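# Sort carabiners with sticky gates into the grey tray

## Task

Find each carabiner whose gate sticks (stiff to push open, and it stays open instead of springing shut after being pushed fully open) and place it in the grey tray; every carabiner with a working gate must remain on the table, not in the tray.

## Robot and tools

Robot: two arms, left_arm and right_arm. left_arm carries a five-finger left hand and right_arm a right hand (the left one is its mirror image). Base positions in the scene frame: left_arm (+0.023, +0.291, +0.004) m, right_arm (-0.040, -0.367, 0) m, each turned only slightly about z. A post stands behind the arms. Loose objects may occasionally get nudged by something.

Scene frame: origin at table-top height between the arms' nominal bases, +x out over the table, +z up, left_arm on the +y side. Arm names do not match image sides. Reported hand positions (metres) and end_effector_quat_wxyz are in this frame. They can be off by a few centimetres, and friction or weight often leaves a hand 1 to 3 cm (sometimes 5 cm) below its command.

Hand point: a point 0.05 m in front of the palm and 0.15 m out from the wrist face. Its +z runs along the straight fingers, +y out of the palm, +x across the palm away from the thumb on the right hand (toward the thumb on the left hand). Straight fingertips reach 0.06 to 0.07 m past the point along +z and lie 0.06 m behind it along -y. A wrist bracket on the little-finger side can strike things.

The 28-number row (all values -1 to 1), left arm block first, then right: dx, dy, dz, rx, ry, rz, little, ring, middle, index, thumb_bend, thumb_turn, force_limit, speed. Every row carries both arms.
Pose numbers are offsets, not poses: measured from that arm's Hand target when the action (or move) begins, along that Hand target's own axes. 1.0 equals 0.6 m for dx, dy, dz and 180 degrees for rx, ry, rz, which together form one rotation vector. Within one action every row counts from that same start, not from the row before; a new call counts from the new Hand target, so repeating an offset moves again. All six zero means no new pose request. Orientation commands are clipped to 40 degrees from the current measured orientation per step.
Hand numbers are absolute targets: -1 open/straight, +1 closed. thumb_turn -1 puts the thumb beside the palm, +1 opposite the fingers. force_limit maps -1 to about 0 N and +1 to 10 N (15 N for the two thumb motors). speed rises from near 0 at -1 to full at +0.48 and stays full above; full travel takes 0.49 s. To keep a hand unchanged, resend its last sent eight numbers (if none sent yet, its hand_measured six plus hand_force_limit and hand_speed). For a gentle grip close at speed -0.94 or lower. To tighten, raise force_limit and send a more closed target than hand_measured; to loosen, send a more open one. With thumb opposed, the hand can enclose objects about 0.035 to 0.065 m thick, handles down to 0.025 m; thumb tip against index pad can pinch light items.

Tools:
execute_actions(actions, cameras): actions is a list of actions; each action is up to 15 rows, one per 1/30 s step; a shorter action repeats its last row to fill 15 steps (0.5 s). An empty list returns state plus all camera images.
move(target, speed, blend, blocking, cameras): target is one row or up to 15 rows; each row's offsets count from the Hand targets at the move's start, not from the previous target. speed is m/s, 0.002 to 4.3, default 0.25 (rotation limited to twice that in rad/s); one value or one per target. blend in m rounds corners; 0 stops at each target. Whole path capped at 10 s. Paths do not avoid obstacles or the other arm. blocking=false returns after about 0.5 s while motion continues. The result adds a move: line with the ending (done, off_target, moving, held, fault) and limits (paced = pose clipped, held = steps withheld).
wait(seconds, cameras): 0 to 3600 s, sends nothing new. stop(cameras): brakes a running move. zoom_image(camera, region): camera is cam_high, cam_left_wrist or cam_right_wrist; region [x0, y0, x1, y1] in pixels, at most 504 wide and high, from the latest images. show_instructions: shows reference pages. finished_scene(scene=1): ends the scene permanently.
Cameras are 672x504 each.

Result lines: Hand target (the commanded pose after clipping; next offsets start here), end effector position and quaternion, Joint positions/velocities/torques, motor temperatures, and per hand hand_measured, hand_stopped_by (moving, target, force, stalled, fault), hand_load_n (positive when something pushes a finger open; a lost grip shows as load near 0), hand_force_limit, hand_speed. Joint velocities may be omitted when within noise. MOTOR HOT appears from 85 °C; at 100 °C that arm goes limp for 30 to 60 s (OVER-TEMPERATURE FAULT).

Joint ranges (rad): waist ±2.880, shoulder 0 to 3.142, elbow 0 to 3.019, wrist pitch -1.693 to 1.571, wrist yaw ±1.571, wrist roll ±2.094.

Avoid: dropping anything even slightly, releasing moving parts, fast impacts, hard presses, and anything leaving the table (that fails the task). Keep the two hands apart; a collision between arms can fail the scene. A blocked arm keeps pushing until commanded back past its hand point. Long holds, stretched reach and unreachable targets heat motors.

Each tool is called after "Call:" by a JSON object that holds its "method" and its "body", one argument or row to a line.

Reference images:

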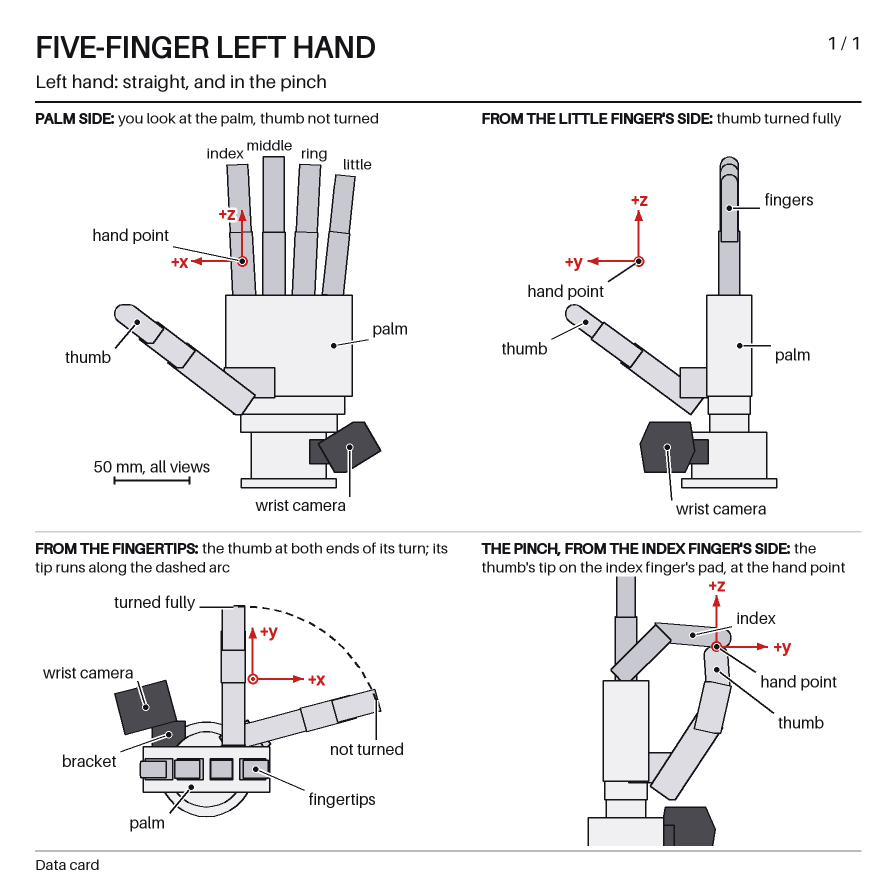

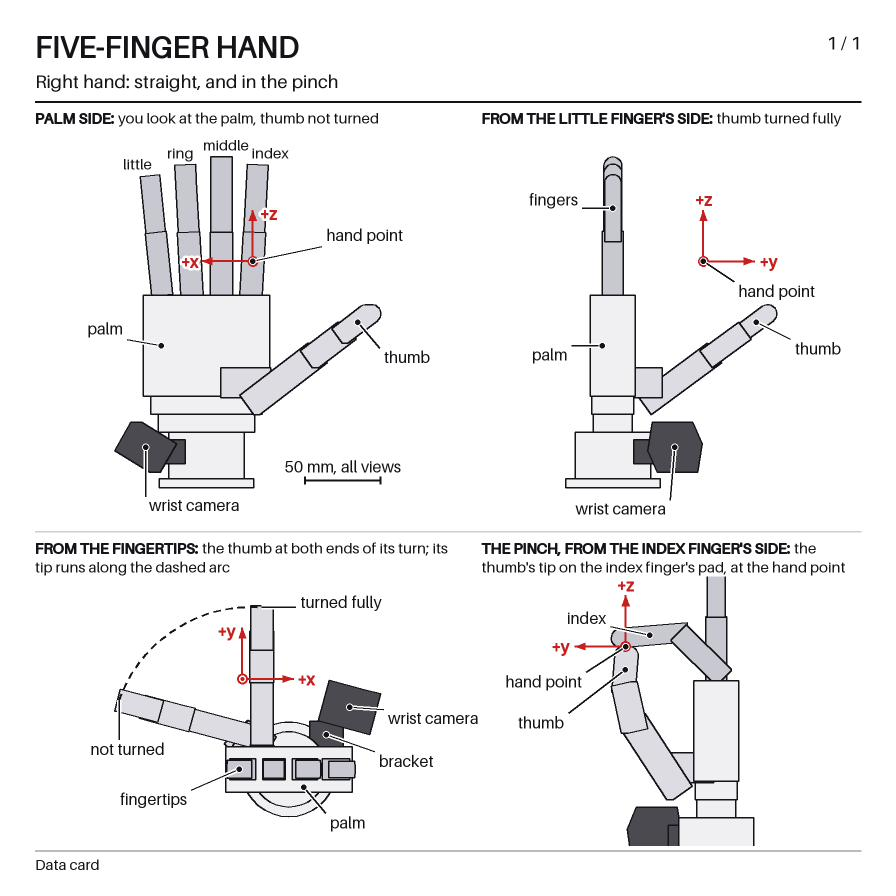

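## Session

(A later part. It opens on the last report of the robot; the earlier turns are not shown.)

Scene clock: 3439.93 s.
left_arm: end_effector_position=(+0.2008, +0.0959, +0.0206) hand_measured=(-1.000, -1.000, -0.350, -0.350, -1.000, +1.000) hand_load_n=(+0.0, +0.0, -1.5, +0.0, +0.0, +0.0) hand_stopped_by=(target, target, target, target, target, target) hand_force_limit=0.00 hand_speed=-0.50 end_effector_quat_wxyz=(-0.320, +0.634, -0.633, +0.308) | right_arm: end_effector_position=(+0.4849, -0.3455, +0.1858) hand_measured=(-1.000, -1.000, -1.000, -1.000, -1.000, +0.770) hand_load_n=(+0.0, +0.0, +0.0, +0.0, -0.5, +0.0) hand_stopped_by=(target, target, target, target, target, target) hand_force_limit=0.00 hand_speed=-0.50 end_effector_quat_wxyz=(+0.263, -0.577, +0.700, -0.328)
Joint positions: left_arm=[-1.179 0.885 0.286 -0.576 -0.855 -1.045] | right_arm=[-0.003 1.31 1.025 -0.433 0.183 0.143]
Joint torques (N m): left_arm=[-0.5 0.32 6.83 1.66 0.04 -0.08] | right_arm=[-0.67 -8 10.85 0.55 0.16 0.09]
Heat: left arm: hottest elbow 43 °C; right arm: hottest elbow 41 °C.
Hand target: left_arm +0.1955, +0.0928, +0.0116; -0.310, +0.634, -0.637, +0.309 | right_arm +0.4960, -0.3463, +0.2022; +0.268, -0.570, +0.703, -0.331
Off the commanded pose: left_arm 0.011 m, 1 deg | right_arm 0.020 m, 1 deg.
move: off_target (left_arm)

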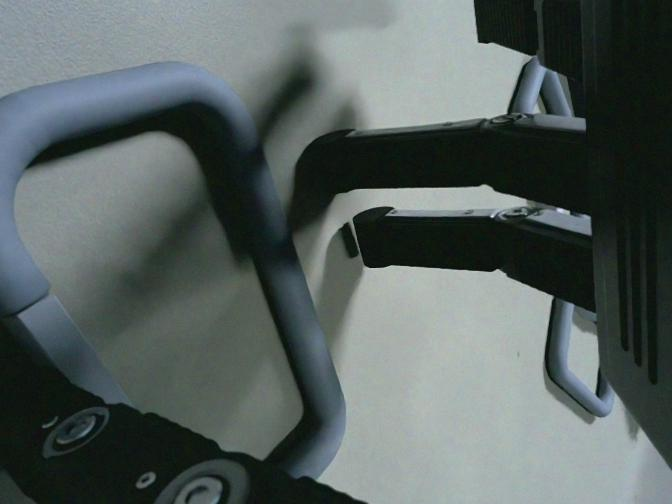

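Call:
{"method": "move", "body": {
  "target": [
    [0,-0.046,-0.036,0,0,0,-1,-1,-0.35,-0.35,-1,1,0,-0.5,0,0,0,0,0,0,-1,-1,-1,-1,-1,0.77,0,-0.5],
    [0,-0.0358,-0.0491,0,0,0,-1,-1,-0.3,-0.3,-1,1,0,-0.5,0,0,0,0,0,0,-1,-1,-1,-1,-1,0.77,0,-0.5],
    [0,0.0103,-0.0131,0,0,0,-1,-1,-0.3,-0.3,-1,1,0,-0.5,0,0,0,0,0,0,-1,-1,-1,-1,-1,0.77,0,-0.5]
  ],
  "speed": 0.08,
  "cameras": ["cam_left_wrist"]
}}

Scene clock: 3453.73 s.
left_arm: end_effector_position=(+0.1919, +0.0999, +0.0197) hand_measured=(-1.000, -1.000, -0.300, -0.300, -1.000, +1.000) hand_load_n=(+0.0, +0.0, -1.0, +0.0, +0.0, +0.5) hand_stopped_by=(target, target, target, target, target, target) hand_force_limit=0.00 hand_speed=-0.50 end_effector_quat_wxyz=(-0.325, +0.632, -0.634, +0.305) | right_arm: end_effector_position=(+0.4849, -0.3455, +0.1858) hand_measured=(-1.000, -1.000, -1.000, -1.000, -1.000, +0.770) hand_load_n=(+0.0, +0.0, +0.0, +0.0, +0.0, +0.0) hand_stopped_by=(target, target, target, target, target, target) hand_force_limit=0.00 hand_speed=-0.50 end_effector_quat_wxyz=(+0.263, -0.577, +0.700, -0.328)
Joint positions: left_arm=[-1.228 0.88 0.286 -0.642 -0.88 -1.114] | right_arm=[-0.003 1.31 1.025 -0.433 0.183 0.143]
Joint torques (N m): left_arm=[-0.79 0.5 7.13 1.62 0.28 -0.15] | right_arm=[-0.5 -8.18 10.96 0.53 0.16 0.07]
Heat: left arm: hottest elbow 43 °C; right arm: hottest elbow 42 °C.
Hand target: left_arm +0.1854, +0.0928, +0.0116; -0.310, +0.634, -0.637, +0.309 | right_arm +0.4960, -0.3463, +0.2022; +0.268, -0.570, +0.703, -0.331
Off the commanded pose: left_arm 0.013 m, 2 deg | right_arm 0.020 m, 1 deg.
move: off_target (left_arm); target 2's new numbers were sent with left_arm's hand 0.034 m and 3 deg from that target

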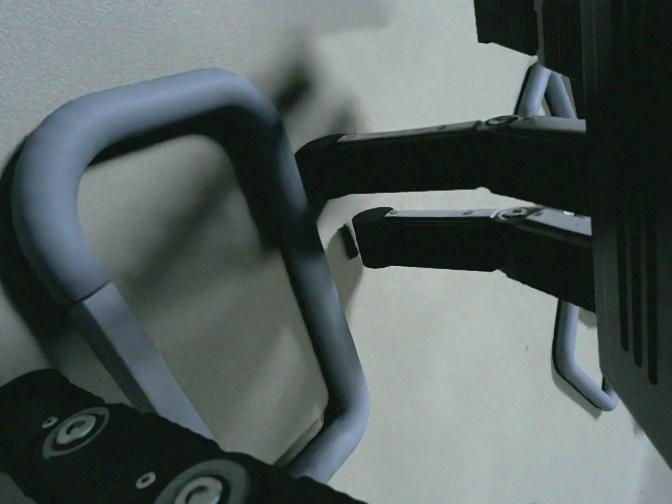

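Call:
{"method": "execute_actions", "body": {
  "actions": [
    [[0,0,0,0,0,0,-1,-1,0.1,0.1,-1,1,-0.3,-0.85,0,0,0,0,0,0,-1,-1,-1,-1,-1,0.77,0,-0.5]],
    [[0,0,0,0,0,0,-1,-1,0.1,0.1,-1,1,-0.3,-0.85,0,0,0,0,0,0,-1,-1,-1,-1,-1,0.77,0,-0.5]],
    [[0,0,0,0,0,0,-1,-1,0.1,0.1,-1,1,-0.3,-0.85,0,0,0,0,0,0,-1,-1,-1,-1,-1,0.77,0,-0.5]]
  ],
  "cameras": ["cam_left_wrist"]
}}

Scene clock: 3461.50 s.
left_arm: end_effector_position=(+0.1926, +0.0965, +0.0192) hand_measured=(-1.000, -1.000, +0.004, +0.086, -1.000, +1.000) hand_load_n=(+0.0, +0.0, +4.5, +5.5, +0.0, -0.5) hand_stopped_by=(target, target, force, force, target, target) hand_force_limit=-0.30 hand_speed=-0.85 end_effector_quat_wxyz=(-0.323, +0.634, -0.631, +0.309) | right_arm: end_effector_position=(+0.4849, -0.3455, +0.1858) hand_measured=(-1.000, -1.000, -1.000, -1.000, -1.000, +0.770) hand_load_n=(+0.0, -0.5, +0.0, +0.0, +0.0, +0.0) hand_stopped_by=(target, target, target, target, target, target) hand_force_limit=0.00 hand_speed=-0.50 end_effector_quat_wxyz=(+0.263, -0.577, +0.700, -0.328)
Joint positions: left_arm=[-1.228 0.889 0.286 -0.624 -0.879 -1.117] | right_arm=[-0.003 1.31 1.025 -0.433 0.183 0.143]
Joint torques (N m): left_arm=[-0.73 0.09 7.06 1.13 0.22 -0.11] | right_arm=[-0.85 -8.76 11 0.59 0.15 0.08]
Heat: left arm: hottest elbow 42 °C; right arm: hottest elbow 42 °C.
Hand target: left_arm +0.1855, +0.0928, +0.0116; -0.310, +0.634, -0.637, +0.310 | right_arm +0.4960, -0.3463, +0.2022; +0.268, -0.570, +0.703, -0.331
Off the commanded pose: left_arm 0.011 m, 2 deg | right_arm 0.020 m, 1 deg.

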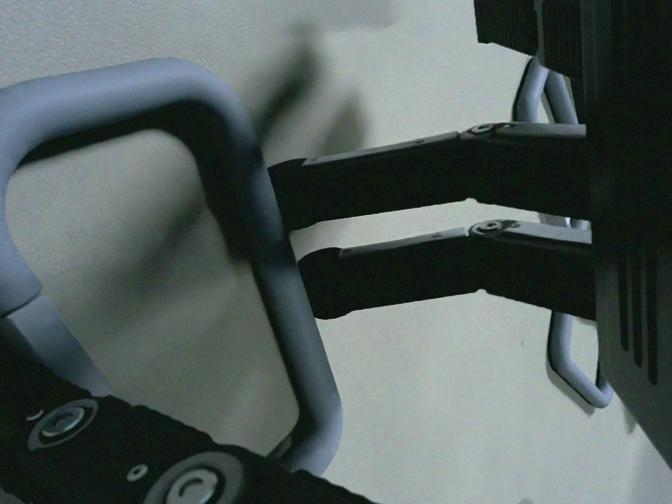

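Call:
{"method": "execute_actions", "body": {
  "actions": [
    [[0,0,0,0,0,0,-1,-1,0.12,0.15,-1,1,0.3,-0.88,0,0,0,0,0,0,-1,-1,-1,-1,-1,0.77,0,-0.5]],
    [[0,0,0,0,0,0,-1,-1,0.12,0.15,-1,1,0.3,-0.88,0,0,0,0,0,0,-1,-1,-1,-1,-1,0.77,0,-0.5]]
  ],
  "cameras": ["cam_left_wrist"]
}}

Scene clock: 3466.90 s.
left_arm: end_effector_position=(+0.1924, +0.0965, +0.0188) hand_measured=(-1.000, -1.000, +0.034, +0.128, -1.000, +1.000) hand_load_n=(+0.0, +0.0, +6.0, +7.5, +0.5, -1.0) hand_stopped_by=(target, target, force, force, target, target) hand_force_limit=0.30 hand_speed=-0.88 end_effector_quat_wxyz=(-0.322, +0.634, -0.632, +0.308) | right_arm: end_effector_position=(+0.4849, -0.3455, +0.1858) hand_measured=(-1.000, -1.000, -1.000, -1.000, -1.000, +0.770) hand_load_n=(+0.0, +0.0, +0.0, +0.0, +0.0, +0.0) hand_stopped_by=(target, target, target, target, target, target) hand_force_limit=0.00 hand_speed=-0.50 end_effector_quat_wxyz=(+0.263, -0.577, +0.700, -0.328)
Joint positions: left_arm=[-1.228 0.891 0.286 -0.624 -0.878 -1.118] | right_arm=[-0.003 1.31 1.025 -0.433 0.183 0.143]
Joint torques (N m): left_arm=[-0.67 0.03 7.05 1.14 0.18 -0.1] | right_arm=[-0.38 -8.41 10.99 0.65 0.17 0.11]
Heat: left arm: hottest elbow 42 °C; right arm: hottest elbow 43 °C.
Hand target: left_arm +0.1854, +0.0928, +0.0116; -0.310, +0.634, -0.637, +0.310 | right_arm +0.4960, -0.3463, +0.2022; +0.268, -0.570, +0.703, -0.331
Off the commanded pose: left_arm 0.011 m, 2 deg | right_arm 0.020 m, 1 deg.

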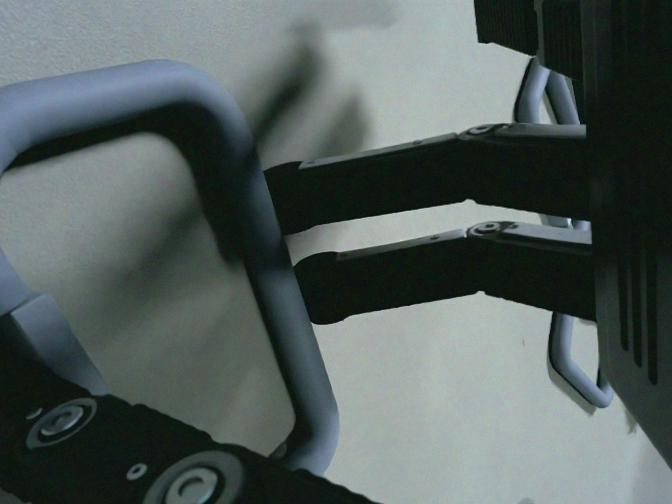

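Call:
{"method": "execute_actions", "body": {
  "actions": [
    [[0,0,0,0,0,0,-1,-1,0.12,0.15,-0.9,1,0.95,-0.9,0,0,0,0,0,0,-1,-1,-1,-1,-1,0.77,0,-0.5]],
    [[0,0,0,0,0,0,-1,-1,0.12,0.15,-0.9,1,0.95,-0.9,0,0,0,0,0,0,-1,-1,-1,-1,-1,0.77,0,-0.5]]
  ],
  "cameras": ["cam_left_wrist"]
}}

Call:
{"method": "execute_actions", "body": {
  "actions": [
    [[0,0,0,0,0,0,-1,-1,0.12,0.15,-0.82,1,0.95,-0.9,0,0,0,0,0,0,-1,-1,-1,-1,-1,0.77,0,-0.5]],
    [[0,0,0,0,0,0,-1,-1,0.12,0.15,-0.82,1,0.95,-0.9,0,0,0,0,0,0,-1,-1,-1,-1,-1,0.77,0,-0.5]]
  ],
  "cameras": ["cam_left_wrist"]
}}

Scene clock: 3474.93 s.
left_arm: end_effector_position=(+0.1924, +0.0965, +0.0188) hand_measured=(-1.000, -1.000, +0.034, +0.128, -0.908, +1.000) hand_load_n=(+0.0, +0.0, +6.0, +7.5, +10.0, -1.0) hand_stopped_by=(target, target, force, force, target, target) hand_force_limit=0.95 hand_speed=-0.90 end_effector_quat_wxyz=(-0.322, +0.634, -0.632, +0.308) | right_arm: end_effector_position=(+0.4849, -0.3455, +0.1858) hand_measured=(-1.000, -1.000, -1.000, -1.000, -1.000, +0.770) hand_load_n=(+0.0, +0.0, +0.0, +0.0, +0.0, +0.0) hand_stopped_by=(target, target, target, target, target, target) hand_force_limit=0.00 hand_speed=-0.50 end_effector_quat_wxyz=(+0.263, -0.577, +0.700, -0.328)
Joint positions: left_arm=[-1.228 0.891 0.286 -0.624 -0.878 -1.118] | right_arm=[-0.003 1.31 1.025 -0.433 0.183 0.143]
Joint torques (N m): left_arm=[-0.67 -0.03 7.08 1.17 0.18 -0.1] | right_arm=[-0.5 -8.06 10.96 0.55 0.17 0.07]
Motor temperatures (°C): left_arm=[27 27 41 28 26 28] | right_arm=[28 31 43 25 26 27]
Heat: left arm: hottest elbow 41 °C; right arm: hottest elbow 43 °C.
Hand target: left_arm +0.1854, +0.0928, +0.0116; -0.310, +0.634, -0.637, +0.310 | right_arm +0.4960, -0.3463, +0.2022; +0.268, -0.570, +0.703, -0.331
Off the commanded pose: left_arm 0.011 m, 2 deg | right_arm 0.020 m, 1 deg.

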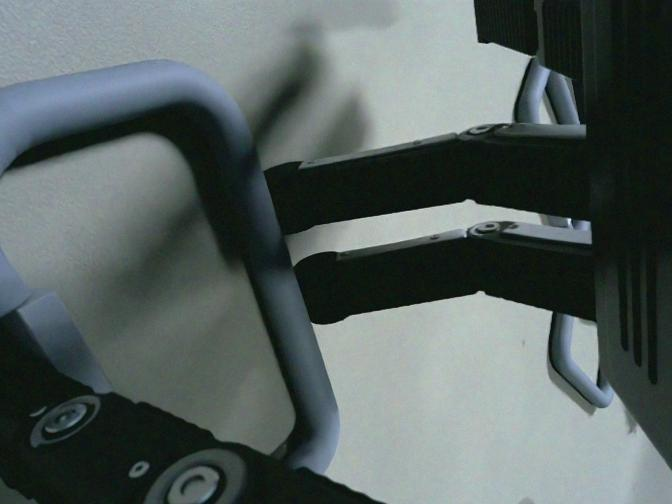

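Scene clock: 3476.23 s.
left_arm: end_effector_position=(+0.1924, +0.0965, +0.0188) hand_measured=(-1.000, -1.000, +0.034, +0.128, -0.830, +1.000) hand_load_n=(+0.0, +0.0, +6.5, +9.0, +13.5, +0.0) hand_stopped_by=(target, target, force, force, stalled, target) hand_force_limit=0.95 hand_speed=-0.90 end_effector_quat_wxyz=(-0.322, +0.634, -0.632, +0.308) | right_arm: end_effector_position=(+0.4849, -0.3455, +0.1858) hand_measured=(-1.000, -1.000, -1.000, -1.000, -1.000, +0.770) hand_load_n=(+0.0, +0.0, +0.0, -0.5, +0.0, +0.0) hand_stopped_by=(target, target, target, target, target, target) hand_force_limit=0.00 hand_speed=-0.50 end_effector_quat_wxyz=(+0.263, -0.577, +0.700, -0.328)
Joint positions: left_arm=[-1.228 0.891 0.286 -0.624 -0.878 -1.118] | right_arm=[-0.003 1.31 1.025 -0.433 0.183 0.143]
Joint torques (N m): left_arm=[-0.67 -0.03 7.06 1.14 0.18 -0.1] | right_arm=[-0.44 -8.18 10.92 0.64 0.16 0.05]
Heat: left arm: hottest elbow 41 °C; right arm: hottest elbow 43 °C.
Hand target: left_arm +0.1854, +0.0928, +0.0116; -0.310, +0.634, -0.637, +0.310 | right_arm +0.4960, -0.3463, +0.2022; +0.268, -0.570, +0.703, -0.331
Off the commanded pose: left_arm 0.011 m, 2 deg | right_arm 0.020 m, 1 deg.

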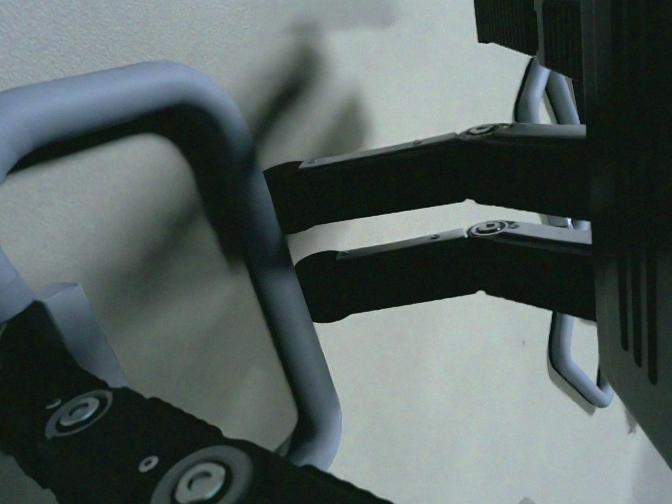

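Call:
{"method": "execute_actions", "body": {
  "actions": [
    [[0,0,0,0,0,0,-1,-1,0.12,0.15,-0.78,1,1,-0.85,0,0,0,0,0,0,-1,-1,-1,-1,-1,0.77,0,-0.5]],
    [[0,0,0,0,0,0,-1,-1,0.12,0.15,-0.78,1,1,-0.85,0,0,0,0,0,0,-1,-1,-1,-1,-1,0.77,0,-0.5]],
    [[0,0,0,0,0,0,-1,-1,0.15,0.18,-0.78,1,1,-0.88,0,0,0,0,0,0,-1,-1,-1,-1,-1,0.77,0,-0.5]],
    [[0,0,0,0,0,0,-1,-1,0.15,0.18,-0.78,1,1,-0.88,0,0,0,0,0,0,-1,-1,-1,-1,-1,0.77,0,-0.5]]
  ],
  "cameras": ["cam_left_wrist"]
}}

Scene clock: 3483.93 s.
left_arm: end_effector_position=(+0.1924, +0.0964, +0.0188) hand_measured=(-1.000, -1.000, +0.076, +0.136, -0.792, +1.000) hand_load_n=(+0.0, +0.0, +10.0, +8.5, +15.0, +0.0) hand_stopped_by=(target, target, force, force, stalled, target) hand_force_limit=1.00 hand_speed=-0.88 end_effector_quat_wxyz=(-0.322, +0.635, -0.631, +0.309) | right_arm: end_effector_position=(+0.4849, -0.3455, +0.1858) hand_measured=(-1.000, -1.000, -1.000, -1.000, -1.000, +0.770) hand_load_n=(+0.0, +0.0, -0.5, +0.0, +0.0, +0.0) hand_stopped_by=(target, target, target, target, target, target) hand_force_limit=0.00 hand_speed=-0.50 end_effector_quat_wxyz=(+0.263, -0.577, +0.700, -0.328)
Joint positions: left_arm=[-1.228 0.891 0.286 -0.624 -0.878 -1.12] | right_arm=[-0.003 1.31 1.025 -0.433 0.183 0.143]
Joint velocities: left_arm=[within noise] | right_arm=[0.005 -0.005 -0.022 0.002 -0.168 -0.066]
Joint torques (N m): left_arm=[-0.73 0.03 7.06 1.16 0.18 -0.08] | right_arm=[-0.5 -8.23 11.03 0.66 0.16 0.08]
Heat: left arm: hottest elbow 41 °C; right arm: hottest elbow 43 °C.
Hand target: left_arm +0.1854, +0.0928, +0.0116; -0.310, +0.634, -0.637, +0.310 | right_arm +0.4960, -0.3463, +0.2022; +0.268, -0.570, +0.703, -0.331
Off the commanded pose: left_arm 0.011 m, 2 deg | right_arm 0.020 m, 1 deg.

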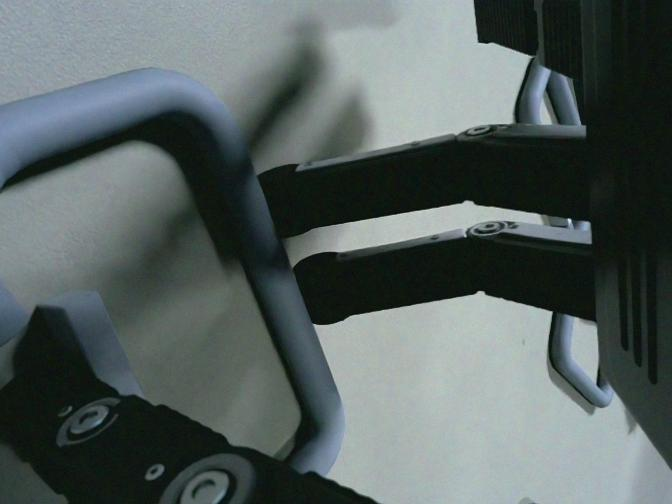

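Call:
{"method": "execute_actions", "body": {
  "actions": [
    [[0,0,0,0,0,0,-1,-1,0.15,0.2,-0.7,1,1,-0.88,0,0,0,0,0,0,-1,-1,-1,-1,-1,0.77,0,-0.5]],
    [[0,0,0,0,0,0,-1,-1,0.15,0.2,-0.7,1,1,-0.88,0,0,0,0,0,0,-1,-1,-1,-1,-1,0.77,0,-0.5]],
    [[0,0,0,0,0,0,-1,-1,0.15,0.2,-0.7,1,1,-0.88,0,0,0,0,0,0,-1,-1,-1,-1,-1,0.77,0,-0.5]]
  ],
  "cameras": ["cam_left_wrist"]
}}

Scene clock: 3490.40 s.
left_arm: end_effector_position=(+0.1924, +0.0964, +0.0188) hand_measured=(-1.000, -1.000, +0.076, +0.144, -0.792, +1.000) hand_load_n=(+0.0, +0.0, +10.0, +9.5, +15.0, +0.0) hand_stopped_by=(target, target, force, force, force, target) hand_force_limit=1.00 hand_speed=-0.88 end_effector_quat_wxyz=(-0.322, +0.635, -0.631, +0.309) | right_arm: end_effector_position=(+0.4849, -0.3455, +0.1858) hand_measured=(-1.000, -1.000, -1.000, -1.000, -1.000, +0.770) hand_load_n=(+0.0, +0.0, -0.5, +0.0, +0.0, +0.0) hand_stopped_by=(target, target, target, target, target, target) hand_force_limit=0.00 hand_speed=-0.50 end_effector_quat_wxyz=(+0.263, -0.577, +0.700, -0.328)
Joint positions: left_arm=[-1.228 0.891 0.286 -0.624 -0.878 -1.121] | right_arm=[-0.003 1.31 1.025 -0.433 0.183 0.143]
Joint torques (N m): left_arm=[-0.67 -0.03 7.05 1.16 0.19 -0.08] | right_arm=[-0.62 -8.12 10.97 0.69 0.17 0.06]
Heat: left arm: hottest elbow 41 °C; right arm: hottest elbow 43 °C.
Hand target: left_arm +0.1854, +0.0928, +0.0116; -0.310, +0.634, -0.637, +0.310 | right_arm +0.4960, -0.3463, +0.2022; +0.268, -0.570, +0.703, -0.331
Off the commanded pose: left_arm 0.011 m, 2 deg | right_arm 0.020 m, 1 deg.

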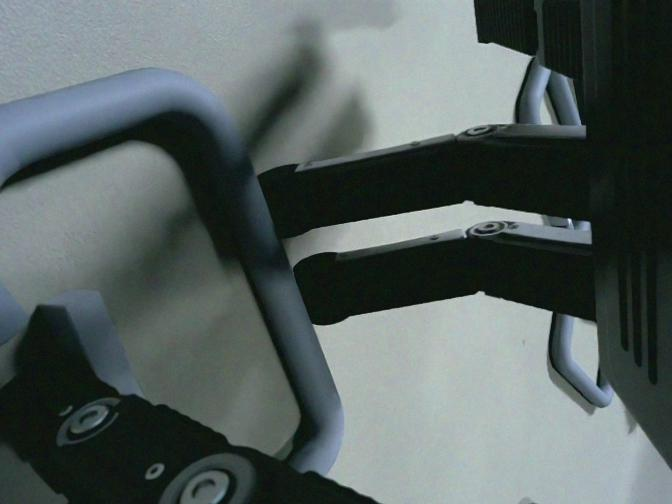

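Call:
{"method": "execute_actions", "body": {
  "actions": [
    [[0,0,0,0,0,0,-1,-1,0.15,0.2,-0.83,1,1,-0.88,0,0,0,0,0,0,-1,-1,-1,-1,-1,0.77,0,-0.5]],
    [[0,0,0,0,0,0,-1,-1,0.15,0.2,-0.83,1,1,-0.88,0,0,0,0,0,0,-1,-1,-1,-1,-1,0.77,0,-0.5]]
  ],
  "cameras": ["cam_left_wrist"]
}}

Call:
{"method": "execute_actions", "body": {
  "actions": [
    [[0,0,0,0,0,0,-1,-1,0.15,0.2,-0.87,1,1,-0.88,0,0,0,0,0,0,-1,-1,-1,-1,-1,0.77,0,-0.5]],
    [[0,0,0,0,0,0,-1,-1,0.15,0.2,-0.87,1,1,-0.88,0,0,0,0,0,0,-1,-1,-1,-1,-1,0.77,0,-0.5]]
  ],
  "cameras": ["cam_left_wrist"]
}}

Scene clock: 3506.53 s.
left_arm: end_effector_position=(+0.1924, +0.0964, +0.0189) hand_measured=(-1.000, -1.000, +0.076, +0.144, -0.836, +1.000) hand_load_n=(+0.0, +0.0, +9.0, +9.0, +12.5, +0.0) hand_stopped_by=(target, target, force, force, target, target) hand_force_limit=1.00 hand_speed=-0.88 end_effector_quat_wxyz=(-0.322, +0.635, -0.631, +0.309) | right_arm: end_effector_position=(+0.4849, -0.3455, +0.1858) hand_measured=(-1.000, -1.000, -1.000, -1.000, -1.000, +0.770) hand_load_n=(+0.0, +0.0, +0.0, +0.0, +0.0, +0.0) hand_stopped_by=(target, target, target, target, target, target) hand_force_limit=0.00 hand_speed=-0.50 end_effector_quat_wxyz=(+0.263, -0.577, +0.700, -0.328)
Joint positions: left_arm=[-1.228 0.891 0.286 -0.624 -0.878 -1.121] | right_arm=[-0.003 1.31 1.025 -0.433 0.183 0.143]
Joint torques (N m): left_arm=[-0.67 -0.03 7.06 1.14 0.18 -0.07] | right_arm=[-0.44 -8.29 11.02 0.47 0.17 0.06]
Heat: left arm: hottest elbow 40 °C; right arm: hottest elbow 44 °C.
Hand target: left_arm +0.1854, +0.0928, +0.0116; -0.310, +0.634, -0.637, +0.310 | right_arm +0.4960, -0.3463, +0.2022; +0.268, -0.570, +0.703, -0.331
Off the commanded pose: left_arm 0.011 m, 2 deg | right_arm 0.020 m, 1 deg.

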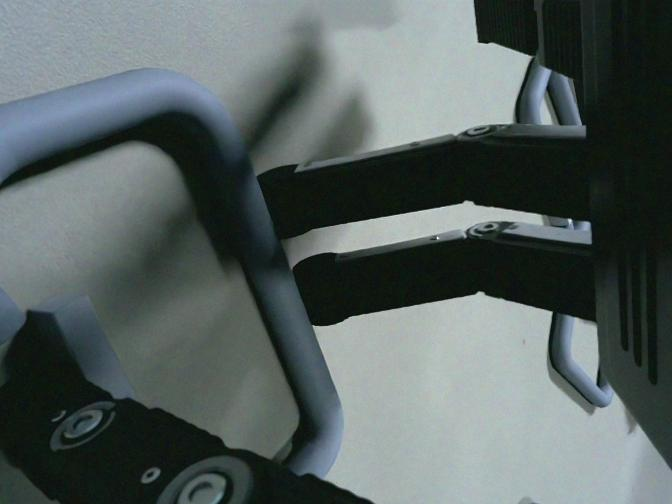

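Scene clock: 3507.83 s.
left_arm: end_effector_position=(+0.1925, +0.0962, +0.0189) hand_measured=(-1.000, -1.000, +0.076, +0.144, -0.876, +1.000) hand_load_n=(+0.0, -0.5, +8.5, +8.0, +11.0, +0.0) hand_stopped_by=(target, target, force, force, target, target) hand_force_limit=1.00 hand_speed=-0.88 end_effector_quat_wxyz=(-0.322, +0.635, -0.630, +0.309) | right_arm: end_effector_position=(+0.4849, -0.3455, +0.1858) hand_measured=(-1.000, -1.000, -1.000, -1.000, -1.000, +0.770) hand_load_n=(+0.0, +0.0, +0.0, +0.0, +0.0, +0.0) hand_stopped_by=(target, target, target, target, target, target) hand_force_limit=0.00 hand_speed=-0.50 end_effector_quat_wxyz=(+0.263, -0.577, +0.700, -0.328)
Joint positions: left_arm=[-1.228 0.891 0.286 -0.624 -0.878 -1.121] | right_arm=[-0.003 1.31 1.025 -0.433 0.183 0.143]
Joint torques (N m): left_arm=[-0.62 -0.03 7.08 1.13 0.18 -0.06] | right_arm=[-0.73 -8.47 10.93 0.55 0.16 0.09]
Heat: left arm: hottest elbow 40 °C; right arm: hottest elbow 44 °C.
Hand target: left_arm +0.1854, +0.0928, +0.0116; -0.310, +0.634, -0.637, +0.310 | right_arm +0.4960, -0.3463, +0.2022; +0.268, -0.570, +0.703, -0.331
Off the commanded pose: left_arm 0.011 m, 2 deg | right_arm 0.020 m, 1 deg.

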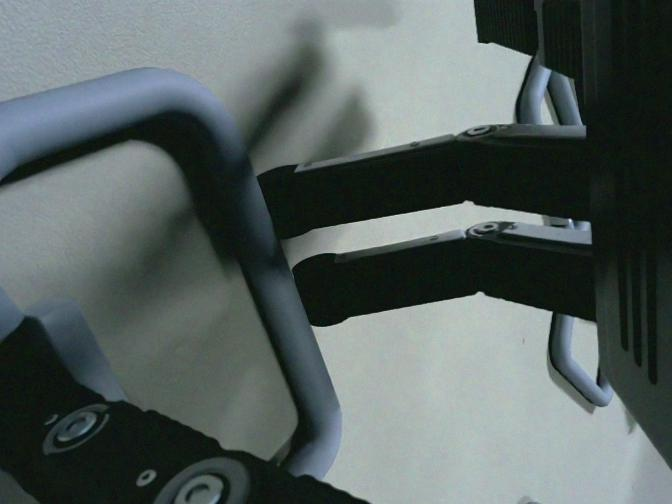

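Call:
{"method": "execute_actions", "body": {
  "actions": [
    [[0,0,0,0,0,0,-1,-1,0.15,0.2,-1,1,1,-0.85,0,0,0,0,0,0,-1,-1,-1,-1,-1,0.77,0,-0.5]],
    [[0,0,0,0,0,0,-1,-1,-0.25,-0.25,-1,1,1,-0.7,0,0,0,0,0,0,-1,-1,-1,-1,-1,0.77,0,-0.5]]
  ]
}}

Call:
{"method": "move", "body": {
  "target": [
    [0,-0.046,-0.036,0,0,0,-1,-1,-0.3,-0.3,-1,1,0,-0.5,0,0,0,0,0,0,-1,-1,-1,-1,-1,0.77,0,-0.5],
    [-0.0167,-0.046,-0.036,0,0,0,-1,-1,-0.3,-0.3,-1,1,0,-0.5,0,0,0,0,0,0,-1,-1,-1,-1,-1,0.77,0,-0.5],
    [-0.0167,0,0,0,0,0,-1,-1,-0.3,-0.3,-1,1,0,-0.5,0,0,0,0,0,0,-1,-1,-1,-1,-1,0.77,0,-0.5]
  ],
  "speed": 0.08,
  "cameras": ["cam_left_wrist"]
}}

Scene clock: 3529.97 s.
left_arm: end_effector_position=(+0.1908, +0.0921, +0.0215) hand_measured=(-1.000, -1.000, -0.248, -0.250, -1.000, +1.000) hand_load_n=(+0.0, +0.0, -3.5, +0.0, +0.0, +0.0) hand_stopped_by=(target, target, target, target, target, target) hand_force_limit=1.00 hand_speed=-0.70 end_effector_quat_wxyz=(-0.316, +0.634, -0.631, +0.317) | right_arm: end_effector_position=(+0.4849, -0.3455, +0.1858) hand_measured=(-1.000, -1.000, -1.000, -1.000, -1.000, +0.770) hand_load_n=(+0.0, +0.0, +0.0, +0.0, +0.0, +0.0) hand_stopped_by=(target, target, target, target, target, target) hand_force_limit=0.00 hand_speed=-0.50 end_effector_quat_wxyz=(+0.263, -0.577, +0.700, -0.328)
Joint positions: left_arm=[-1.238 0.88 0.286 -0.619 -0.876 -1.122] | right_arm=[-0.003 1.31 1.025 -0.433 0.183 0.143]
Joint torques (N m): left_arm=[-0.5 0.15 7.12 0.99 0.11 -0.07] | right_arm=[-1.2 -8.06 10.86 0.64 0.15 0.08]
Heat: left arm: hottest elbow 39 °C; right arm: hottest elbow 44 °C.
Hand target: left_arm +0.1855, +0.0928, +0.0116; -0.310, +0.634, -0.637, +0.310 | right_arm +0.4960, -0.3463, +0.2022; +0.268, -0.570, +0.703, -0.331
Off the commanded pose: left_arm 0.011 m, 1 deg | right_arm 0.020 m, 1 deg.

Scene clock: 3532.77 s.
left_arm: end_effector_position=(+0.1881, +0.1033, +0.0212) hand_measured=(-1.000, -1.000, -0.300, -0.300, -1.000, +1.000) hand_load_n=(+0.0, +0.0, -1.5, +0.0, +0.0, +0.0) hand_stopped_by=(target, target, target, target, target, target) hand_force_limit=0.00 hand_speed=-0.50 end_effector_quat_wxyz=(-0.314, +0.637, -0.630, +0.314) | right_arm: end_effector_position=(+0.4849, -0.3455, +0.1858) hand_measured=(-1.000, -1.000, -1.000, -1.000, -1.000, +0.770) hand_load_n=(-0.5, +0.0, +0.0, +0.0, +0.0, +0.0) hand_stopped_by=(target, target, target, target, target, target) hand_force_limit=0.00 hand_speed=-0.50 end_effector_quat_wxyz=(+0.263, -0.577, +0.700, -0.328)
Joint positions: left_arm=[-1.231 0.825 0.266 -0.655 -0.87 -1.122] | right_arm=[-0.003 1.31 1.025 -0.433 0.183 0.143]
Joint torques (N m): left_arm=[0.62 0.85 7.2 1.73 0.03 0.12] | right_arm=[-0.38 -8.64 10.99 0.51 0.13 0.09]
Heat: left arm: hottest elbow 40 °C; right arm: hottest elbow 44 °C.
Hand target: left_arm +0.1855, +0.1028, +0.0116; -0.310, +0.634, -0.637, +0.310 | right_arm +0.4960, -0.3463, +0.2022; +0.268, -0.570, +0.703, -0.331
Off the commanded pose: left_arm 0.010 m, 1 deg | right_arm 0.020 m, 1 deg.
move: done

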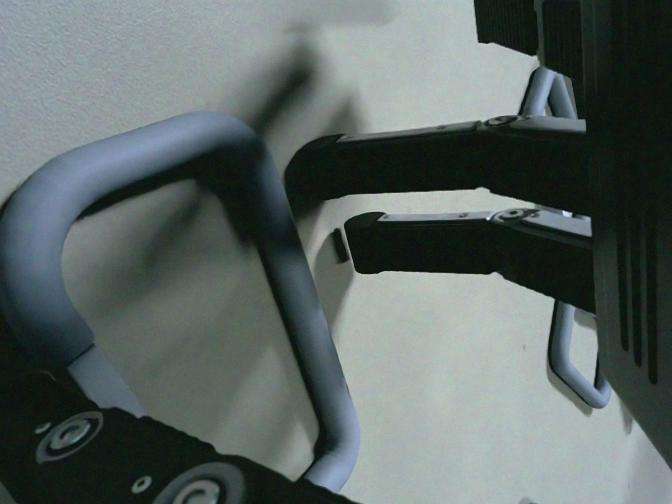

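Call:
{"method": "execute_actions", "body": {
  "actions": [
    [[0,0,0,0,0,0,-1,-1,0.1,0.1,-1,1,-0.3,-0.85,0,0,0,0,0,0,-1,-1,-1,-1,-1,0.77,0,-0.5]],
    [[0,0,0,0,0,0,-1,-1,0.1,0.1,-1,1,-0.3,-0.85,0,0,0,0,0,0,-1,-1,-1,-1,-1,0.77,0,-0.5]],
    [[0,0,0,0,0,0,-1,-1,0.1,0.1,-1,1,-0.3,-0.85,0,0,0,0,0,0,-1,-1,-1,-1,-1,0.77,0,-0.5]]
  ],
  "cameras": ["cam_left_wrist"]
}}

Scene clock: 3540.00 s.
left_arm: end_effector_position=(+0.1892, +0.1008, +0.0202) hand_measured=(-1.000, -1.000, -0.010, +0.072, -1.000, +1.000) hand_load_n=(+0.0, +0.0, +5.0, +4.5, +0.5, +0.0) hand_stopped_by=(target, target, force, force, target, target) hand_force_limit=-0.30 hand_speed=-0.85 end_effector_quat_wxyz=(-0.314, +0.637, -0.629, +0.317) | right_arm: end_effector_position=(+0.4849, -0.3455, +0.1858) hand_measured=(-1.000, -1.000, -1.000, -1.000, -1.000, +0.770) hand_load_n=(+0.0, +0.0, +0.0, +0.0, +0.0, +0.0) hand_stopped_by=(target, target, target, target, target, target) hand_force_limit=0.00 hand_speed=-0.50 end_effector_quat_wxyz=(+0.263, -0.577, +0.700, -0.328)
Joint positions: left_arm=[-1.231 0.839 0.266 -0.636 -0.871 -1.122] | right_arm=[-0.003 1.31 1.025 -0.433 0.183 0.143]
Joint torques (N m): left_arm=[0.62 0.5 7.13 1.1 0.13 0.14] | right_arm=[-0.73 -8.41 10.93 0.55 0.15 0.1]
Heat: left arm: hottest elbow 39 °C; right arm: hottest elbow 44 °C.
Hand target: left_arm +0.1855, +0.1028, +0.0116; -0.310, +0.634, -0.637, +0.310 | right_arm +0.4960, -0.3463, +0.2022; +0.268, -0.570, +0.703, -0.331
Off the commanded pose: left_arm 0.010 m, 1 deg | right_arm 0.020 m, 1 deg.

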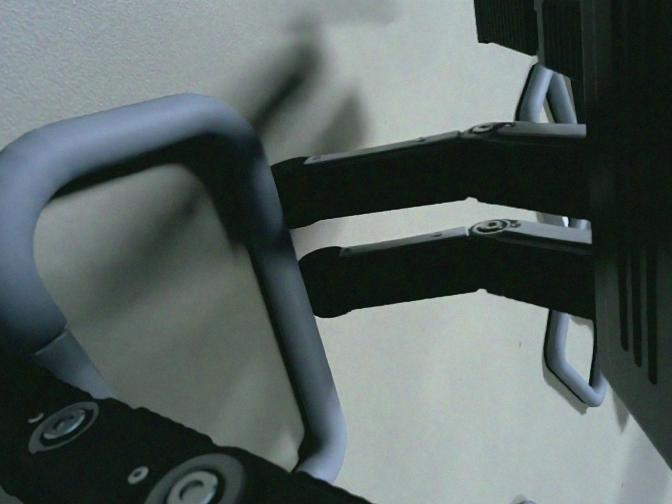

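Call:
{"method": "execute_actions", "body": {
  "actions": [
    [[0,0,0,0,0,0,-1,-1,0.12,0.12,-1,1,0.3,-0.88,0,0,0,0,0,0,-1,-1,-1,-1,-1,0.77,0,-0.5]],
    [[0,0,0,0,0,0,-1,-1,0.12,0.12,-0.9,1,0.8,-0.9,0,0,0,0,0,0,-1,-1,-1,-1,-1,0.77,0,-0.5]],
    [[0,0,0,0,0,0,-1,-1,0.12,0.12,-0.9,1,0.8,-0.9,0,0,0,0,0,0,-1,-1,-1,-1,-1,0.77,0,-0.5]]
  ],
  "cameras": ["cam_left_wrist"]
}}

Call:
{"method": "execute_actions", "body": {
  "actions": [
    [[0,0,0,0,0,0,-1,-1,0.12,0.12,-0.8,1,1,-0.9,0,0,0,0,0,0,-1,-1,-1,-1,-1,0.77,0,-0.5]],
    [[0,0,0,0,0,0,-1,-1,0.12,0.12,-0.8,1,1,-0.9,0,0,0,0,0,0,-1,-1,-1,-1,-1,0.77,0,-0.5]],
    [[0,0,0,0,0,0,-1,-1,0.12,0.12,-0.8,1,1,-0.9,0,0,0,0,0,0,-1,-1,-1,-1,-1,0.77,0,-0.5]]
  ],
  "cameras": ["cam_left_wrist"]
}}

Scene clock: 3553.63 s.
left_arm: end_effector_position=(+0.1892, +0.1008, +0.0202) hand_measured=(-1.000, -1.000, +0.032, +0.118, -0.906, +1.000) hand_load_n=(+0.0, +0.0, +6.0, +5.5, +9.0, -0.5) hand_stopped_by=(target, target, force, target, target, target) hand_force_limit=0.80 hand_speed=-0.90 end_effector_quat_wxyz=(-0.314, +0.637, -0.629, +0.317) | right_arm: end_effector_position=(+0.4849, -0.3455, +0.1858) hand_measured=(-1.000, -1.000, -1.000, -1.000, -1.000, +0.770) hand_load_n=(+0.0, +0.0, +0.0, +0.0, +0.0, +0.0) hand_stopped_by=(target, target, target, target, target, target) hand_force_limit=0.00 hand_speed=-0.50 end_effector_quat_wxyz=(+0.263, -0.577, +0.700, -0.328)
Joint positions: left_arm=[-1.231 0.839 0.266 -0.636 -0.871 -1.122] | right_arm=[-0.003 1.31 1.025 -0.433 0.183 0.143]
Joint torques (N m): left_arm=[0.62 0.5 7.12 1.1 0.13 0.14] | right_arm=[-0.85 -8.18 10.99 0.59 0.14 0.06]
Heat: left arm: hottest elbow 39 °C; right arm: hottest elbow 45 °C.
Hand target: left_arm +0.1855, +0.1028, +0.0116; -0.310, +0.634, -0.637, +0.310 | right_arm +0.4960, -0.3463, +0.2022; +0.268, -0.570, +0.703, -0.331
Off the commanded pose: left_arm 0.010 m, 1 deg | right_arm 0.020 m, 1 deg.

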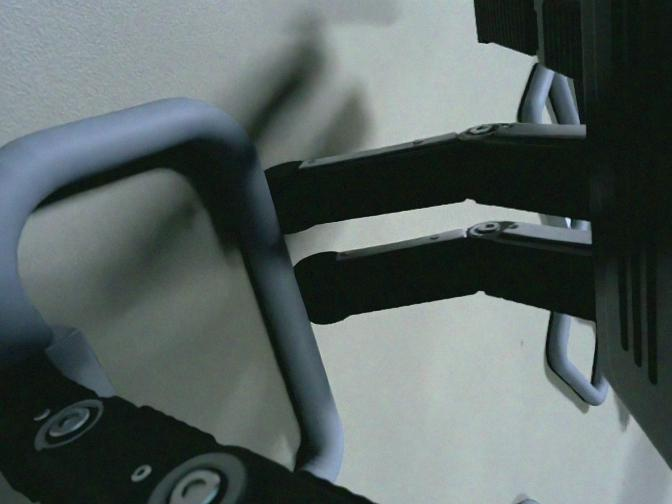

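Scene clock: 3555.43 s.
left_arm: end_effector_position=(+0.1893, +0.1006, +0.0205) hand_measured=(-1.000, -1.000, +0.032, +0.118, -0.808, +1.000) hand_load_n=(+0.0, +0.0, +6.5, +7.0, +11.5, +0.0) hand_stopped_by=(target, target, force, target, target, target) hand_force_limit=1.00 hand_speed=-0.90 end_effector_quat_wxyz=(-0.314, +0.637, -0.628, +0.317) | right_arm: end_effector_position=(+0.4849, -0.3455, +0.1858) hand_measured=(-1.000, -1.000, -1.000, -1.000, -1.000, +0.770) hand_load_n=(+0.0, +0.0, +0.0, +0.0, +0.0, +0.0) hand_stopped_by=(target, target, target, target, target, target) hand_force_limit=0.00 hand_speed=-0.50 end_effector_quat_wxyz=(+0.263, -0.577, +0.700, -0.328)
Joint positions: left_arm=[-1.231 0.837 0.266 -0.636 -0.871 -1.122] | right_arm=[-0.003 1.31 1.025 -0.433 0.183 0.143]
Joint torques (N m): left_arm=[0.56 0.5 7.15 1.1 0.13 0.14] | right_arm=[-0.73 -8.41 10.84 0.49 0.14 0.07]
Heat: left arm: hottest elbow 39 °C; right arm: hottest elbow 45 °C.
Hand target: left_arm +0.1855, +0.1028, +0.0116; -0.310, +0.634, -0.637, +0.310 | right_arm +0.4960, -0.3463, +0.2022; +0.268, -0.570, +0.703, -0.331
Off the commanded pose: left_arm 0.010 m, 1 deg | right_arm 0.020 m, 1 deg.

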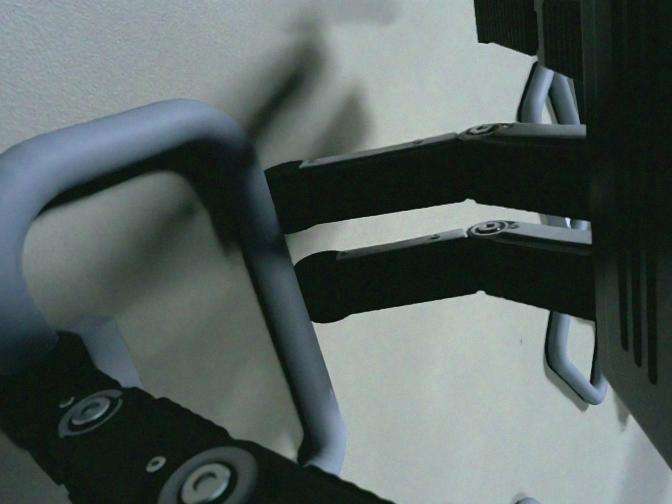

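Call:
{"method": "execute_actions", "body": {
  "actions": [
    [[0,0,0,0,0,0,-1,-1,0.12,0.12,-0.72,1,1,-0.88,0,0,0,0,0,0,-1,-1,-1,-1,-1,0.77,0,-0.5]],
    [[0,0,0,0,0,0,-1,-1,0.12,0.12,-0.72,1,1,-0.88,0,0,0,0,0,0,-1,-1,-1,-1,-1,0.77,0,-0.5]]
  ],
  "cameras": ["cam_left_wrist"]
}}

Call:
{"method": "execute_actions", "body": {
  "actions": [
    [[0,0,0,0,0,0,-1,-1,0.12,0.12,-0.65,1,1,-0.88,0,0,0,0,0,0,-1,-1,-1,-1,-1,0.77,0,-0.5]],
    [[0,0,0,0,0,0,-1,-1,0.12,0.12,-0.65,1,1,-0.88,0,0,0,0,0,0,-1,-1,-1,-1,-1,0.77,0,-0.5]]
  ],
  "cameras": ["cam_left_wrist"]
}}

Scene clock: 3562.00 s.
left_arm: end_effector_position=(+0.1892, +0.1003, +0.0207) hand_measured=(-1.000, -1.000, +0.032, +0.118, -0.730, +1.000) hand_load_n=(+0.0, +0.0, +7.0, +8.5, +13.0, +0.0) hand_stopped_by=(target, target, force, target, stalled, target) hand_force_limit=1.00 hand_speed=-0.88 end_effector_quat_wxyz=(-0.313, +0.637, -0.628, +0.318) | right_arm: end_effector_position=(+0.4849, -0.3455, +0.1858) hand_measured=(-1.000, -1.000, -1.000, -1.000, -1.000, +0.770) hand_load_n=(-0.5, +0.0, +0.0, +0.0, +0.0, +0.0) hand_stopped_by=(target, target, target, target, target, target) hand_force_limit=0.00 hand_speed=-0.50 end_effector_quat_wxyz=(+0.263, -0.577, +0.700, -0.328)
Joint positions: left_arm=[-1.231 0.836 0.266 -0.636 -0.87 -1.122] | right_arm=[-0.003 1.31 1.025 -0.433 0.183 0.143]
Joint torques (N m): left_arm=[0.56 0.5 7.16 1.13 0.1 0.14] | right_arm=[-0.44 -8.53 10.86 0.61 0.16 0.07]
Heat: left arm: hottest elbow 39 °C; right arm: hottest elbow 45 °C.
Hand target: left_arm +0.1855, +0.1028, +0.0116; -0.310, +0.634, -0.637, +0.309 | right_arm +0.4960, -0.3463, +0.2022; +0.268, -0.570, +0.703, -0.331
Off the commanded pose: left_arm 0.010 m, 1 deg | right_arm 0.020 m, 1 deg.

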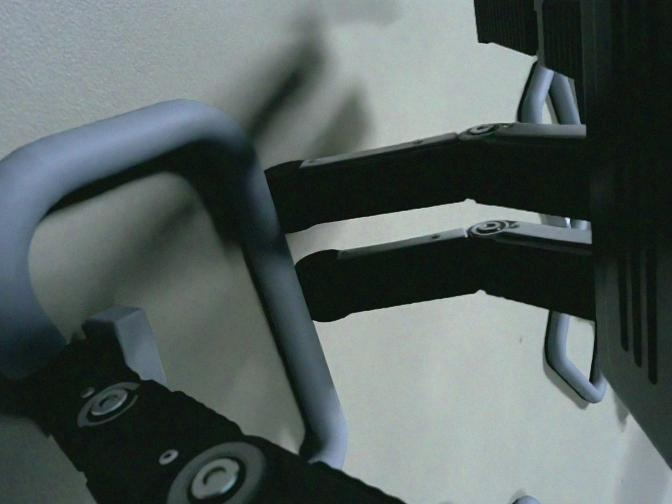

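Scene clock: 3563.30 s.
left_arm: end_effector_position=(+0.1891, +0.1001, +0.0210) hand_measured=(-1.000, -1.000, +0.032, +0.118, -0.660, +1.000) hand_load_n=(+0.0, +0.0, +7.5, +9.5, +14.0, +0.0) hand_stopped_by=(target, target, force, target, stalled, target) hand_force_limit=1.00 hand_speed=-0.88 end_effector_quat_wxyz=(-0.313, +0.638, -0.628, +0.318) | right_arm: end_effector_position=(+0.4849, -0.3455, +0.1858) hand_measured=(-1.000, -1.000, -1.000, -1.000, -1.000, +0.770) hand_load_n=(+0.0, +0.0, +0.0, +0.0, +0.0, +0.0) hand_stopped_by=(target, target, target, target, target, target) hand_force_limit=0.00 hand_speed=-0.50 end_effector_quat_wxyz=(+0.263, -0.577, +0.700, -0.328)
Joint positions: left_arm=[-1.231 0.834 0.266 -0.636 -0.87 -1.122] | right_arm=[-0.003 1.31 1.025 -0.433 0.183 0.143]
Joint torques (N m): left_arm=[0.62 0.5 7.19 1.11 0.07 0.13] | right_arm=[-0.44 -8.7 10.89 0.61 0.14 0.07]
Heat: left arm: hottest elbow 39 °C; right arm: hottest elbow 45 °C.
Hand target: left_arm +0.1855, +0.1028, +0.0116; -0.310, +0.634, -0.637, +0.310 | right_arm +0.4960, -0.3463, +0.2022; +0.268, -0.570, +0.703, -0.331
Off the commanded pose: left_arm 0.010 m, 2 deg | right_arm 0.020 m, 1 deg.

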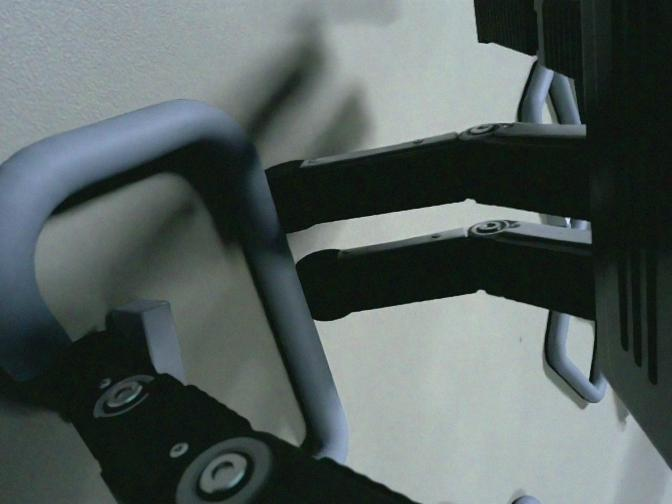

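Call:
{"method": "execute_actions", "body": {
  "actions": [
    [[0,0,0,0,0,0,-1,-1,0.12,0.12,-0.6,1,1,-0.85,0,0,0,0,0,0,-1,-1,-1,-1,-1,0.77,0,-0.5]],
    [[0,0,0,0,0,0,-1,-1,0.12,0.12,-0.6,1,1,-0.85,0,0,0,0,0,0,-1,-1,-1,-1,-1,0.77,0,-0.5]]
  ],
  "cameras": ["cam_left_wrist"]
}}

Call:
{"method": "execute_actions", "body": {
  "actions": [
    [[0,0,0,0,0,0,-1,-1,0.15,0.12,-0.55,1,1,-0.85,0,0,0,0,0,0,-1,-1,-1,-1,-1,0.77,0,-0.5]],
    [[0,0,0,0,0,0,-1,-1,0.15,0.12,-0.55,1,1,-0.85,0,0,0,0,0,0,-1,-1,-1,-1,-1,0.77,0,-0.5]]
  ],
  "cameras": ["cam_left_wrist"]
}}

Scene clock: 3568.73 s.
left_arm: end_effector_position=(+0.1891, +0.1001, +0.0209) hand_measured=(-1.000, -1.000, +0.032, +0.118, -0.610, +1.000) hand_load_n=(+0.0, +0.0, +8.0, +10.0, +14.0, -0.5) hand_stopped_by=(target, target, force, target, stalled, target) hand_force_limit=1.00 hand_speed=-0.85 end_effector_quat_wxyz=(-0.312, +0.638, -0.628, +0.318) | right_arm: end_effector_position=(+0.4849, -0.3455, +0.1858) hand_measured=(-1.000, -1.000, -1.000, -1.000, -1.000, +0.770) hand_load_n=(+0.0, +0.0, +0.0, -0.5, +0.5, +0.5) hand_stopped_by=(target, target, target, target, target, target) hand_force_limit=0.00 hand_speed=-0.50 end_effector_quat_wxyz=(+0.263, -0.577, +0.700, -0.328)
Joint positions: left_arm=[-1.231 0.834 0.266 -0.636 -0.87 -1.122] | right_arm=[-0.003 1.31 1.025 -0.433 0.183 0.143]
Joint torques (N m): left_arm=[0.56 0.56 7.16 1.13 0.06 0.13] | right_arm=[-0.32 -8.47 11.03 0.61 0.19 0.09]
Heat: left arm: hottest elbow 39 °C; right arm: hottest elbow 45 °C.
Hand target: left_arm +0.1855, +0.1028, +0.0116; -0.310, +0.634, -0.637, +0.309 | right_arm +0.4960, -0.3463, +0.2022; +0.268, -0.570, +0.703, -0.331
Off the commanded pose: left_arm 0.010 m, 2 deg | right_arm 0.020 m, 1 deg.

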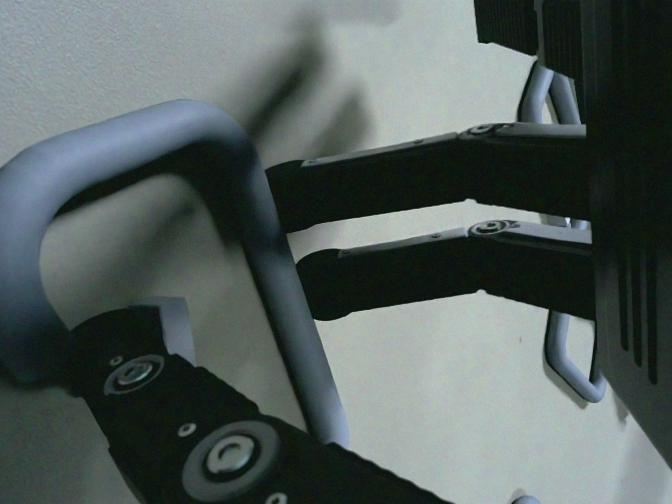

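Scene clock: 3570.03 s.
left_arm: end_effector_position=(+0.1889, +0.1002, +0.0205) hand_measured=(-1.000, -1.000, +0.056, +0.118, -0.560, +1.000) hand_load_n=(+0.0, +0.0, +9.5, +8.5, +13.5, -1.0) hand_stopped_by=(target, target, force, target, stalled, target) hand_force_limit=1.00 hand_speed=-0.85 end_effector_quat_wxyz=(-0.312, +0.637, -0.629, +0.317) | right_arm: end_effector_position=(+0.4849, -0.3455, +0.1858) hand_measured=(-1.000, -1.000, -1.000, -1.000, -1.000, +0.770) hand_load_n=(+0.0, +0.0, +0.0, +0.0, +0.0, +0.0) hand_stopped_by=(target, target, target, target, target, target) hand_force_limit=0.00 hand_speed=-0.50 end_effector_quat_wxyz=(+0.263, -0.577, +0.700, -0.328)
Joint positions: left_arm=[-1.231 0.836 0.266 -0.636 -0.869 -1.122] | right_arm=[-0.003 1.31 1.025 -0.433 0.183 0.143]
Joint torques (N m): left_arm=[0.56 0.56 7.17 1.1 0.03 0.14] | right_arm=[-0.26 -8.29 10.81 0.57 0.16 0.11]
Heat: left arm: hottest elbow 39 °C; right arm: hottest elbow 45 °C.
Hand target: left_arm +0.1855, +0.1028, +0.0116; -0.310, +0.634, -0.637, +0.309 | right_arm +0.4960, -0.3463, +0.2022; +0.268, -0.570, +0.703, -0.331
Off the commanded pose: left_arm 0.010 m, 1 deg | right_arm 0.020 m, 1 deg.

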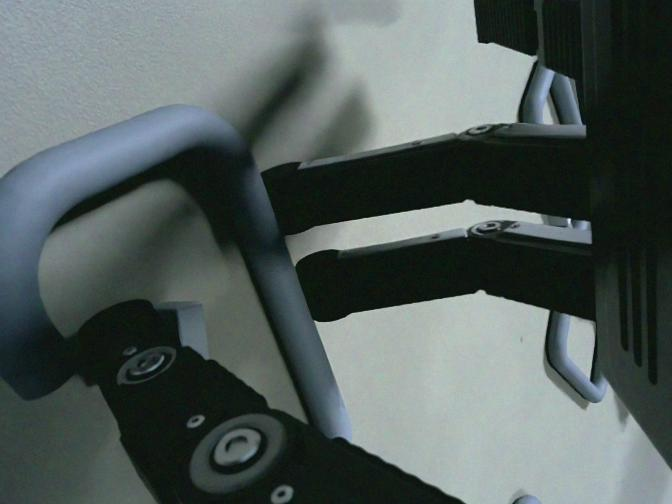

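Call:
{"method": "execute_actions", "body": {
  "actions": [
    [[0,0,0,0,0,0,-1,-1,0.15,0.12,-0.5,1,1,-0.85,0,0,0,0,0,0,-1,-1,-1,-1,-1,0.77,0,-0.5]],
    [[0,0,0,0,0,0,-1,-1,0.15,0.12,-0.5,1,1,-0.85,0,0,0,0,0,0,-1,-1,-1,-1,-1,0.77,0,-0.5]]
  ],
  "cameras": ["cam_left_wrist"]
}}

Scene clock: 3576.53 s.
left_arm: end_effector_position=(+0.1889, +0.1002, +0.0205) hand_measured=(-1.000, -1.000, +0.056, +0.118, -0.510, +1.000) hand_load_n=(+0.0, +0.0, +9.0, +9.0, +13.5, -1.0) hand_stopped_by=(target, target, force, target, stalled, target) hand_force_limit=1.00 hand_speed=-0.85 end_effector_quat_wxyz=(-0.312, +0.637, -0.629, +0.317) | right_arm: end_effector_position=(+0.4849, -0.3455, +0.1858) hand_measured=(-1.000, -1.000, -1.000, -1.000, -1.000, +0.770) hand_load_n=(-0.5, +0.0, +0.0, +0.0, +0.0, +0.0) hand_stopped_by=(target, target, target, target, target, target) hand_force_limit=0.00 hand_speed=-0.50 end_effector_quat_wxyz=(+0.263, -0.577, +0.700, -0.328)
Joint positions: left_arm=[-1.231 0.836 0.266 -0.636 -0.869 -1.122] | right_arm=[-0.003 1.31 1.025 -0.433 0.183 0.143]
Joint torques (N m): left_arm=[0.62 0.5 7.16 1.11 0.03 0.14] | right_arm=[-0.79 -8.47 10.99 0.57 0.18 0.04]
Heat: left arm: hottest elbow 39 °C; right arm: hottest elbow 45 °C.
Hand target: left_arm +0.1855, +0.1028, +0.0116; -0.310, +0.634, -0.637, +0.310 | right_arm +0.4960, -0.3463, +0.2022; +0.268, -0.570, +0.703, -0.331
Off the commanded pose: left_arm 0.010 m, 1 deg | right_arm 0.020 m, 1 deg.

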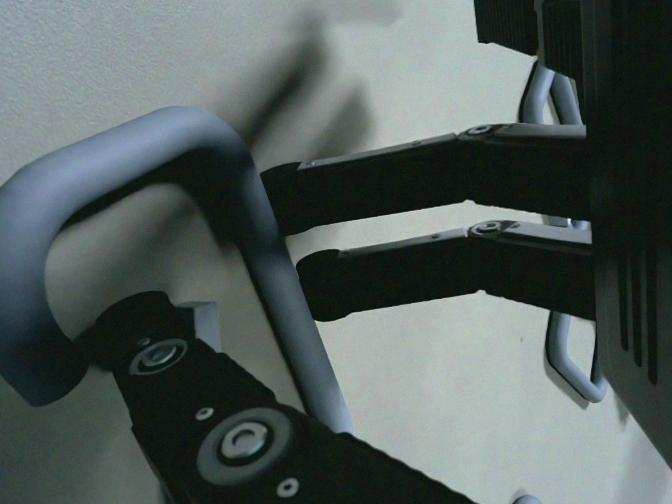

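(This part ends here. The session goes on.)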